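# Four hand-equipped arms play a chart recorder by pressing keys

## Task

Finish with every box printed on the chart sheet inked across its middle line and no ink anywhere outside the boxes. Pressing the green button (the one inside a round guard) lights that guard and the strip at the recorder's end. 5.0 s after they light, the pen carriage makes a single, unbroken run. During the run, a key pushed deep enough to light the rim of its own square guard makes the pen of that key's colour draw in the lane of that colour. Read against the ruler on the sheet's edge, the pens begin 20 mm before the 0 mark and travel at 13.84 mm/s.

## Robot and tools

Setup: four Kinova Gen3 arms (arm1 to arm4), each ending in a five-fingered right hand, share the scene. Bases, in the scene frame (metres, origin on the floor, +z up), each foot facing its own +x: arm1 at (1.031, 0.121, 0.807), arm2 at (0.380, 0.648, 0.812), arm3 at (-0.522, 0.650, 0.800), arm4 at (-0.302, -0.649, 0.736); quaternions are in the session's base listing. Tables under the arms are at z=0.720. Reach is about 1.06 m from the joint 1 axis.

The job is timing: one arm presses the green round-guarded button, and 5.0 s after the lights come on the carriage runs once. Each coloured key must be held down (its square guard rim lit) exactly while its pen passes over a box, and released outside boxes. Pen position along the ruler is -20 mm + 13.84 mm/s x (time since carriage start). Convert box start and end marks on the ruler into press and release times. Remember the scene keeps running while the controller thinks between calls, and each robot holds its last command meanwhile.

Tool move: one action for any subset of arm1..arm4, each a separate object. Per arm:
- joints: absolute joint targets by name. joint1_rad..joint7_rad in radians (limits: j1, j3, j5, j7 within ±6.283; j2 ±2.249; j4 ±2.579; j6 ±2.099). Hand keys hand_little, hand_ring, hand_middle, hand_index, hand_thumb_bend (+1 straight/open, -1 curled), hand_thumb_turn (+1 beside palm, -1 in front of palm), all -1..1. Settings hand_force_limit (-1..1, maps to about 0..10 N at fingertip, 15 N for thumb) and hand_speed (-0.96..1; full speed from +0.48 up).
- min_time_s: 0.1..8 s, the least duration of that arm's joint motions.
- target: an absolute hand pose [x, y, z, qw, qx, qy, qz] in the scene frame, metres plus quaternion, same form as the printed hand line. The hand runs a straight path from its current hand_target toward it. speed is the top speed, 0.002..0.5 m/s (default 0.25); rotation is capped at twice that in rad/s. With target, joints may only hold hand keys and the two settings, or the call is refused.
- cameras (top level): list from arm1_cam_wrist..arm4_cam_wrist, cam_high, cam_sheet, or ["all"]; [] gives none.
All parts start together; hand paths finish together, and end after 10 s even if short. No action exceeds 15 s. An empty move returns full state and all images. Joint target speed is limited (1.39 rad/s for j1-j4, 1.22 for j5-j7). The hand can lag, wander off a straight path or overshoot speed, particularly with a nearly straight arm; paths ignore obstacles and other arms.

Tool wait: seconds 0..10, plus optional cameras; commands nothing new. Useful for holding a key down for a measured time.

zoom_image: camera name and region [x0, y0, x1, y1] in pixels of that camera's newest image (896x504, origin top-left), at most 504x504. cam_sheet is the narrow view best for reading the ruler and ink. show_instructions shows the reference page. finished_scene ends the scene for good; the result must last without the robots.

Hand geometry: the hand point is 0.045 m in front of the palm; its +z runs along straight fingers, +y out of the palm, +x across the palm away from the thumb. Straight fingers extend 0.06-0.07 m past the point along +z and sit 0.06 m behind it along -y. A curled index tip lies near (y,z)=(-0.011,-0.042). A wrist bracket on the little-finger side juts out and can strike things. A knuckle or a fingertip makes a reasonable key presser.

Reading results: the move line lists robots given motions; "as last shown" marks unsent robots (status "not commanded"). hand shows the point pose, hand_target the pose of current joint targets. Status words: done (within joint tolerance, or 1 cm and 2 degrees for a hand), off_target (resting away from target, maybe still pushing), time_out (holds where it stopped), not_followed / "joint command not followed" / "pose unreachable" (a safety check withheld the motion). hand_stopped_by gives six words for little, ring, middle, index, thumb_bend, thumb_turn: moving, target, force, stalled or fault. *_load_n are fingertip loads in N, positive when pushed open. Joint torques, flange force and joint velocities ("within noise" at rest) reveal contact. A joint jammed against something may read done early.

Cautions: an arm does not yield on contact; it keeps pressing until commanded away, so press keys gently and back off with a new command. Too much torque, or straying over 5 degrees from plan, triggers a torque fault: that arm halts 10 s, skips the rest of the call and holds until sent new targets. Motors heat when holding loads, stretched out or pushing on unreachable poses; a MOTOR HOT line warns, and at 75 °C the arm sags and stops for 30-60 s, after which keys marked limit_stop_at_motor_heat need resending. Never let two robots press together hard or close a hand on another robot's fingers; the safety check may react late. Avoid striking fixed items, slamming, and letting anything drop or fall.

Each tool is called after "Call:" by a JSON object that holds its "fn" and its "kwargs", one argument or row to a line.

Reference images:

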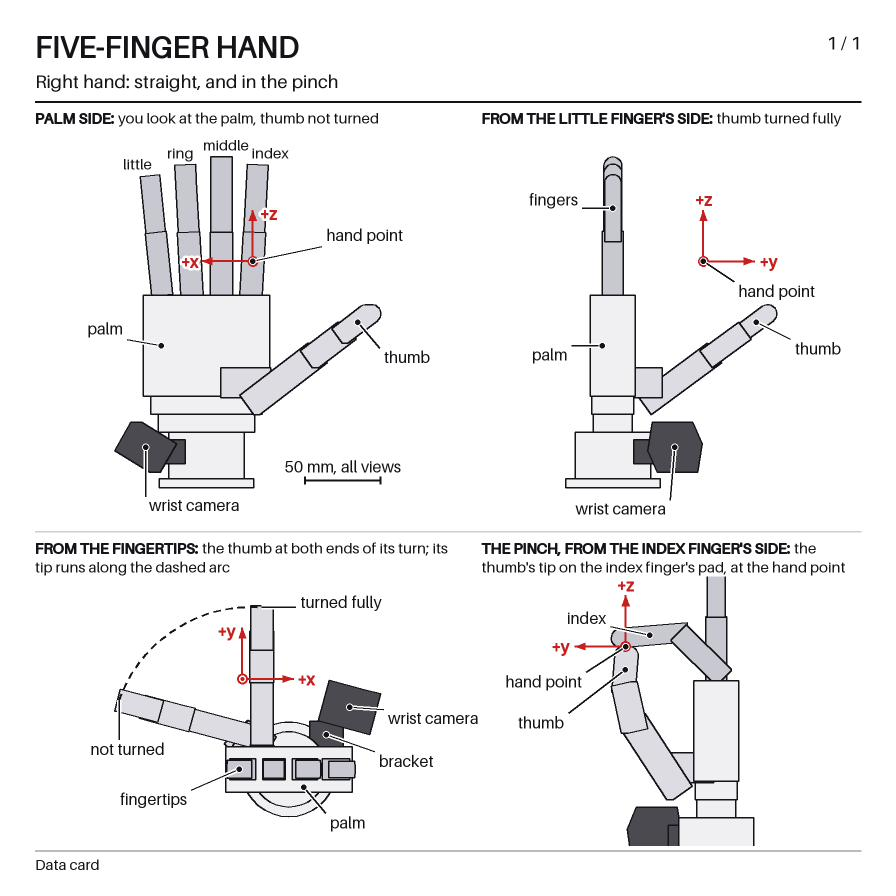

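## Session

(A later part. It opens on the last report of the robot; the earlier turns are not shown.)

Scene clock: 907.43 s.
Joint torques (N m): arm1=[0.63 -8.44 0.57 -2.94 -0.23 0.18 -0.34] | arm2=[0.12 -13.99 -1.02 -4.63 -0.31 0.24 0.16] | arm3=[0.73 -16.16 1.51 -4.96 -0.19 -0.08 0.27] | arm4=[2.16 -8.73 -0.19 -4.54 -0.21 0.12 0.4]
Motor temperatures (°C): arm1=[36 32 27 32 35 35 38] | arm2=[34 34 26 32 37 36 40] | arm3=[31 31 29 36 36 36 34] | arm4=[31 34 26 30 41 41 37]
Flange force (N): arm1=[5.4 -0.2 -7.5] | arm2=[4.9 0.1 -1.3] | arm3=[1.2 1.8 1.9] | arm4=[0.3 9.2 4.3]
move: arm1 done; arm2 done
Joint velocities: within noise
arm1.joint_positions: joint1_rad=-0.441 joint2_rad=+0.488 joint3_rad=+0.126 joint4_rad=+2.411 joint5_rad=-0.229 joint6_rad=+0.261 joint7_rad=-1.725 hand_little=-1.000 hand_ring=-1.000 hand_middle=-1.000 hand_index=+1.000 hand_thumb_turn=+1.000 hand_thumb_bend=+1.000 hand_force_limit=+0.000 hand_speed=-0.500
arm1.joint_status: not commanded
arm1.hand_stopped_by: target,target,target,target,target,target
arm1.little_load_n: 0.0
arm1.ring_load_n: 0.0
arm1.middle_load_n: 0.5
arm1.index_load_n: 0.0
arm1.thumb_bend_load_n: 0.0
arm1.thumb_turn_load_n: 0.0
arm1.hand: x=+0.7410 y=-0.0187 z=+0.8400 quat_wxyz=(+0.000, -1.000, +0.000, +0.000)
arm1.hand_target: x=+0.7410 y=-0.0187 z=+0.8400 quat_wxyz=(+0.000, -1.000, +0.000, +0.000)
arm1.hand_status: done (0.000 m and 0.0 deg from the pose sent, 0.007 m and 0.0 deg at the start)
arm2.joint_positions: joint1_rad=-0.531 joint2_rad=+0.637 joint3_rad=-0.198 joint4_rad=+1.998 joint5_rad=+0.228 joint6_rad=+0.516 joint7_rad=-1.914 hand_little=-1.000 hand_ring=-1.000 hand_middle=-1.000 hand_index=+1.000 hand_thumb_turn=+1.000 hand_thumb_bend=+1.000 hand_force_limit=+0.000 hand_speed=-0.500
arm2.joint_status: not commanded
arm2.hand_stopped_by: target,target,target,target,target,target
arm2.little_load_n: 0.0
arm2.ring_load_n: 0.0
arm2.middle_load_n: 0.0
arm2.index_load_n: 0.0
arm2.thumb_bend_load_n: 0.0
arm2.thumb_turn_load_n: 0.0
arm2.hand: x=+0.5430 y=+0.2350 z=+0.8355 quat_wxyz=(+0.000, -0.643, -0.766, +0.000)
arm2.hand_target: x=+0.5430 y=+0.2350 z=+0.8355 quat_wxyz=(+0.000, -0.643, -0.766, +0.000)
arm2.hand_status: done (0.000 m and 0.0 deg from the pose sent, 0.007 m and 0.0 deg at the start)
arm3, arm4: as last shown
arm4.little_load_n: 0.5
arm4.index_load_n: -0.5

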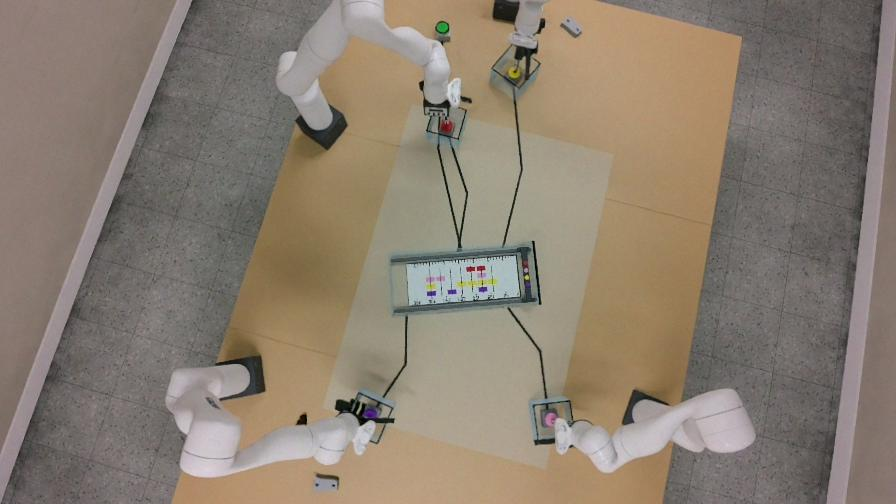

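Call:
{"fn": "move", "kwargs": {
  "arm2": {"target": [0.543, 0.235, 0.900, 0, 0.6428, 0.7660, 0], "speed": 0.2}
}}

Call:
{"fn": "move", "kwargs": {
  "arm2": {"target": [0.906, 0.346, 0.900, 0, 0.6428, 0.7660, 0], "speed": 0.25}
}}

Call:
{"fn": "move", "kwargs": {
  "arm2": {"target": [0.906, 0.346, 0.840, 0, 0.6428, 0.7660, 0], "speed": 0.15}
}}

Call:
{"fn": "move", "kwargs": {
  "arm2": {"target": [0.906, 0.346, 0.8345, 0, 0.6428, 0.7660, 0], "speed": 0.05},
  "cameras": ["cam_high", "arm2_cam_wrist"]
}}

Call:
{"fn": "zoom_image", "kwargs": {
  "camera": "cam_high",
  "region": [410, 0, 480, 60]
}}

Scene clock: 960.07 s.
Joint torques (N m): arm1=[0.61 -8.47 0.57 -2.95 -0.26 0.19 -0.3] | arm2=[0.1 -12.99 -1.05 -5.95 -0.32 0.25 0.16] | arm3=[0.7 -16.12 1.49 -4.96 -0.18 -0.08 0.26] | arm4=[2.19 -8.81 -0.21 -4.51 -0.21 0.11 0.37]
Motor temperatures (°C): arm1=[36 32 27 32 35 35 38] | arm2=[34 34 26 32 36 36 40] | arm3=[31 31 29 36 35 36 34] | arm4=[31 34 26 30 41 41 37]
Flange force (N): arm1=[5.4 -0.2 -7.4] | arm2=[5.2 0.0 -0.6] | arm3=[1.3 1.6 1.8] | arm4=[0.0 9.3 4.5]
move: arm2 done
Joint velocities: within noise
arm1, arm3, arm4: as last shown
arm1.middle_load_n: 0.0
arm2.joint_positions: joint1_rad=-0.494 joint2_rad=+0.501 joint3_rad=-0.244 joint4_rad=+1.947 joint5_rad=+0.173 joint6_rad=+0.701 joint7_rad=-1.865 hand_little=-1.000 hand_ring=-1.000 hand_middle=-1.000 hand_index=+1.000 hand_thumb_turn=+1.000 hand_thumb_bend=+1.000 hand_force_limit=+0.000 hand_speed=-0.500
arm2.joint_status: not commanded
arm2.hand_stopped_by: target,target,target,target,target,target
arm2.little_load_n: 0.0
arm2.ring_load_n: 0.0
arm2.middle_load_n: 0.0
arm2.index_load_n: 0.0
arm2.thumb_bend_load_n: 0.0
arm2.thumb_turn_load_n: 0.0
arm2.hand: x=+0.5430 y=+0.2350 z=+0.9000 quat_wxyz=(+0.000, -0.643, -0.766, +0.000)
arm2.hand_target: x=+0.5430 y=+0.2350 z=+0.9000 quat_wxyz=(+0.000, -0.643, -0.766, +0.000)
arm2.hand_status: done (0.000 m and 0.0 deg from the pose sent, 0.065 m and 0.0 deg at the start)
arm3.ring_load_n: 0.5
arm4.little_load_n: 0.0
arm4.middle_load_n: 0.5
arm4.index_load_n: 0.0
pictures: none

Scene clock: 962.27 s.
Joint torques (N m): arm1=[0.65 -8.49 0.61 -2.91 -0.24 0.15 -0.35] | arm2=[-0.03 -17.9 -1.48 -7.32 -0.27 0.26 0.15] | arm3=[0.73 -16.14 1.5 -4.96 -0.17 -0.1 0.29] | arm4=[2.23 -8.79 -0.2 -4.59 -0.25 0.14 0.39]
Motor temperatures (°C): arm1=[36 32 27 32 35 35 38] | arm2=[34 34 26 32 36 36 40] | arm3=[31 31 29 36 35 36 34] | arm4=[31 34 26 30 41 41 37]
Flange force (N): arm1=[5.2 -0.2 -7.5] | arm2=[4.7 -5.0 -0.6] | arm3=[1.2 1.8 1.8] | arm4=[0.3 9.5 4.9]
move: arm2 done
Joint velocities: within noise
arm1, arm3, arm4: as last shown
arm2.joint_positions: joint1_rad=-1.297 joint2_rad=+0.737 joint3_rad=-0.248 joint4_rad=+1.458 joint5_rad=+0.208 joint6_rad=+0.960 joint7_rad=-2.627 hand_little=-1.000 hand_ring=-1.000 hand_middle=-1.000 hand_index=+1.000 hand_thumb_turn=+1.000 hand_thumb_bend=+1.000 hand_force_limit=+0.000 hand_speed=-0.500
arm2.joint_status: not commanded
arm2.hand_stopped_by: target,target,target,target,target,target
arm2.little_load_n: 0.0
arm2.ring_load_n: 0.0
arm2.middle_load_n: 0.0
arm2.index_load_n: 0.0
arm2.thumb_bend_load_n: 0.0
arm2.thumb_turn_load_n: 0.0
arm2.hand: x=+0.9060 y=+0.3460 z=+0.9000 quat_wxyz=(+0.000, -0.643, -0.766, +0.000)
arm2.hand_target: x=+0.9060 y=+0.3460 z=+0.9000 quat_wxyz=(+0.000, -0.643, -0.766, +0.000)
arm2.hand_status: done (0.000 m and 0.0 deg from the pose sent, 0.380 m and 0.0 deg at the start)
arm3.ring_load_n: 0.0
arm4.middle_load_n: 0.0
pictures: none

Scene clock: 963.23 s.
Joint torques (N m): arm1=[0.66 -8.45 0.56 -2.98 -0.24 0.15 -0.35] | arm2=[-0.07 -18.41 -1.49 -6.57 -0.28 0.24 0.15] | arm3=[0.72 -16.15 1.5 -4.95 -0.18 -0.1 0.29] | arm4=[2.13 -8.86 -0.21 -4.57 -0.22 0.16 0.37]
Motor temperatures (°C): arm1=[36 32 27 32 35 35 38] | arm2=[34 34 26 32 36 36 40] | arm3=[31 31 29 36 35 36 34] | arm4=[31 34 26 30 41 41 37]
Flange force (N): arm1=[5.4 -0.2 -7.7] | arm2=[4.5 -4.8 -1.4] | arm3=[1.2 1.8 1.8] | arm4=[0.2 9.1 4.7]
move: arm2 done
Joint velocities: within noise
arm1, arm3, arm4: as last shown
arm2.joint_positions: joint1_rad=-1.307 joint2_rad=+0.828 joint3_rad=-0.230 joint4_rad=+1.502 joint5_rad=+0.236 joint6_rad=+0.826 joint7_rad=-2.649 hand_little=-1.000 hand_ring=-1.000 hand_middle=-1.000 hand_index=+1.000 hand_thumb_turn=+1.000 hand_thumb_bend=+1.000 hand_force_limit=+0.000 hand_speed=-0.500
arm2.joint_status: not commanded
arm2.hand_stopped_by: target,target,target,target,target,target
arm2.little_load_n: 0.0
arm2.ring_load_n: 0.0
arm2.middle_load_n: 0.0
arm2.index_load_n: 0.0
arm2.thumb_bend_load_n: 0.0
arm2.thumb_turn_load_n: 0.0
arm2.hand: x=+0.9060 y=+0.3460 z=+0.8400 quat_wxyz=(+0.000, -0.643, -0.766, +0.000)
arm2.hand_target: x=+0.9060 y=+0.3460 z=+0.8400 quat_wxyz=(+0.000, -0.643, -0.766, +0.000)
arm2.hand_status: done (0.000 m and 0.0 deg from the pose sent, 0.060 m and 0.0 deg at the start)
arm4.ring_load_n: 0.5
pictures: none

Scene clock: 964.20 s.
Joint torques (N m): arm1=[0.64 -8.48 0.54 -2.92 -0.26 0.18 -0.33] | arm2=[0 -18.01 -1.4 -6.34 -0.27 0.24 0.15] | arm3=[0.71 -16.11 1.53 -4.99 -0.17 -0.09 0.28] | arm4=[2.15 -8.81 -0.17 -4.58 -0.23 0.15 0.39]
Motor temperatures (°C): arm1=[36 32 27 32 35 35 38] | arm2=[34 34 26 32 36 36 40] | arm3=[31 31 29 36 35 36 34] | arm4=[31 34 26 30 41 41 37]
Flange force (N): arm1=[5.3 -0.2 -7.5] | arm2=[4.6 -4.7 -2.3] | arm3=[1.4 1.7 1.8] | arm4=[0.3 9.2 4.6]
move: arm2 done
Joint velocities: within noise
arm1, arm3, arm4: as last shown
arm2.joint_positions: joint1_rad=-1.308 joint2_rad=+0.837 joint3_rad=-0.228 joint4_rad=+1.505 joint5_rad=+0.238 joint6_rad=+0.815 joint7_rad=-2.650 hand_little=-1.000 hand_ring=-1.000 hand_middle=-1.000 hand_index=+1.000 hand_thumb_turn=+1.000 hand_thumb_bend=+1.000 hand_force_limit=+0.000 hand_speed=-0.500
arm2.joint_status: not commanded
arm2.hand_stopped_by: target,target,target,target,target,target
arm2.little_load_n: 0.0
arm2.ring_load_n: 0.0
arm2.middle_load_n: 0.0
arm2.index_load_n: 0.0
arm2.thumb_bend_load_n: -0.5
arm2.thumb_turn_load_n: -0.5
arm2.hand: x=+0.9060 y=+0.3460 z=+0.8345 quat_wxyz=(+0.000, -0.643, -0.766, +0.000)
arm2.hand_target: x=+0.9060 y=+0.3460 z=+0.8345 quat_wxyz=(+0.000, -0.643, -0.766, +0.000)
arm2.hand_status: done (0.000 m and 0.0 deg from the pose sent, 0.006 m and 0.0 deg at the start)
arm3.index_load_n: 0.5
arm4.ring_load_n: 0.0
arm4.thumb_bend_load_n: -0.5
pictures: arm2_cam_wrist, cam_high

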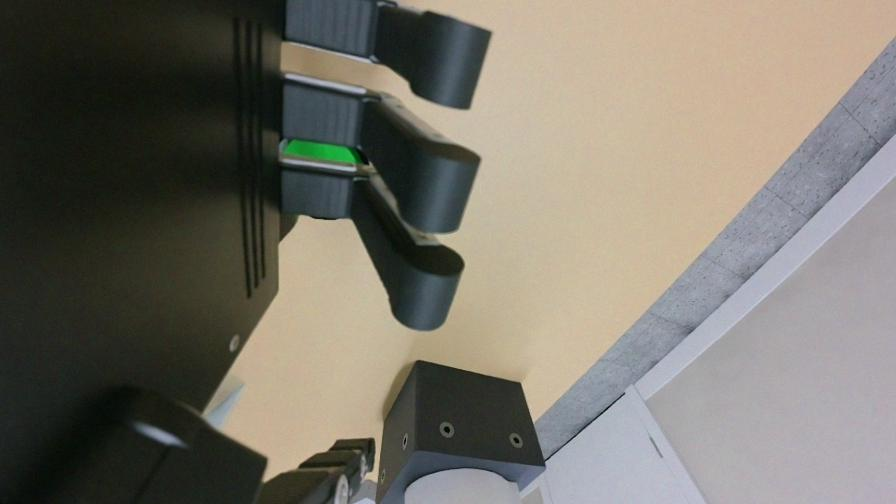

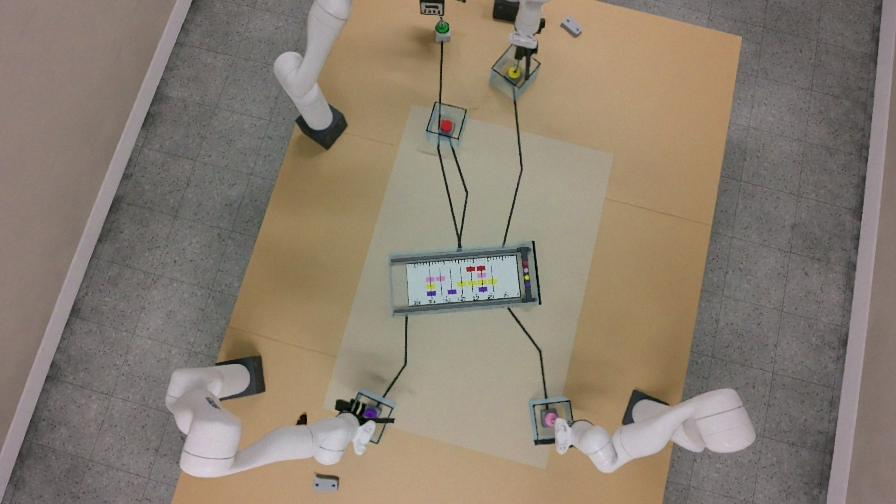

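Scaled by 7.200.

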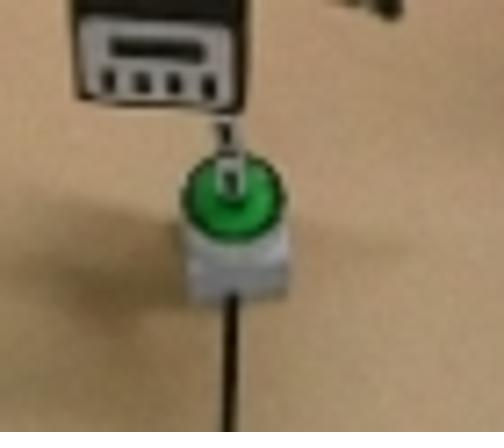

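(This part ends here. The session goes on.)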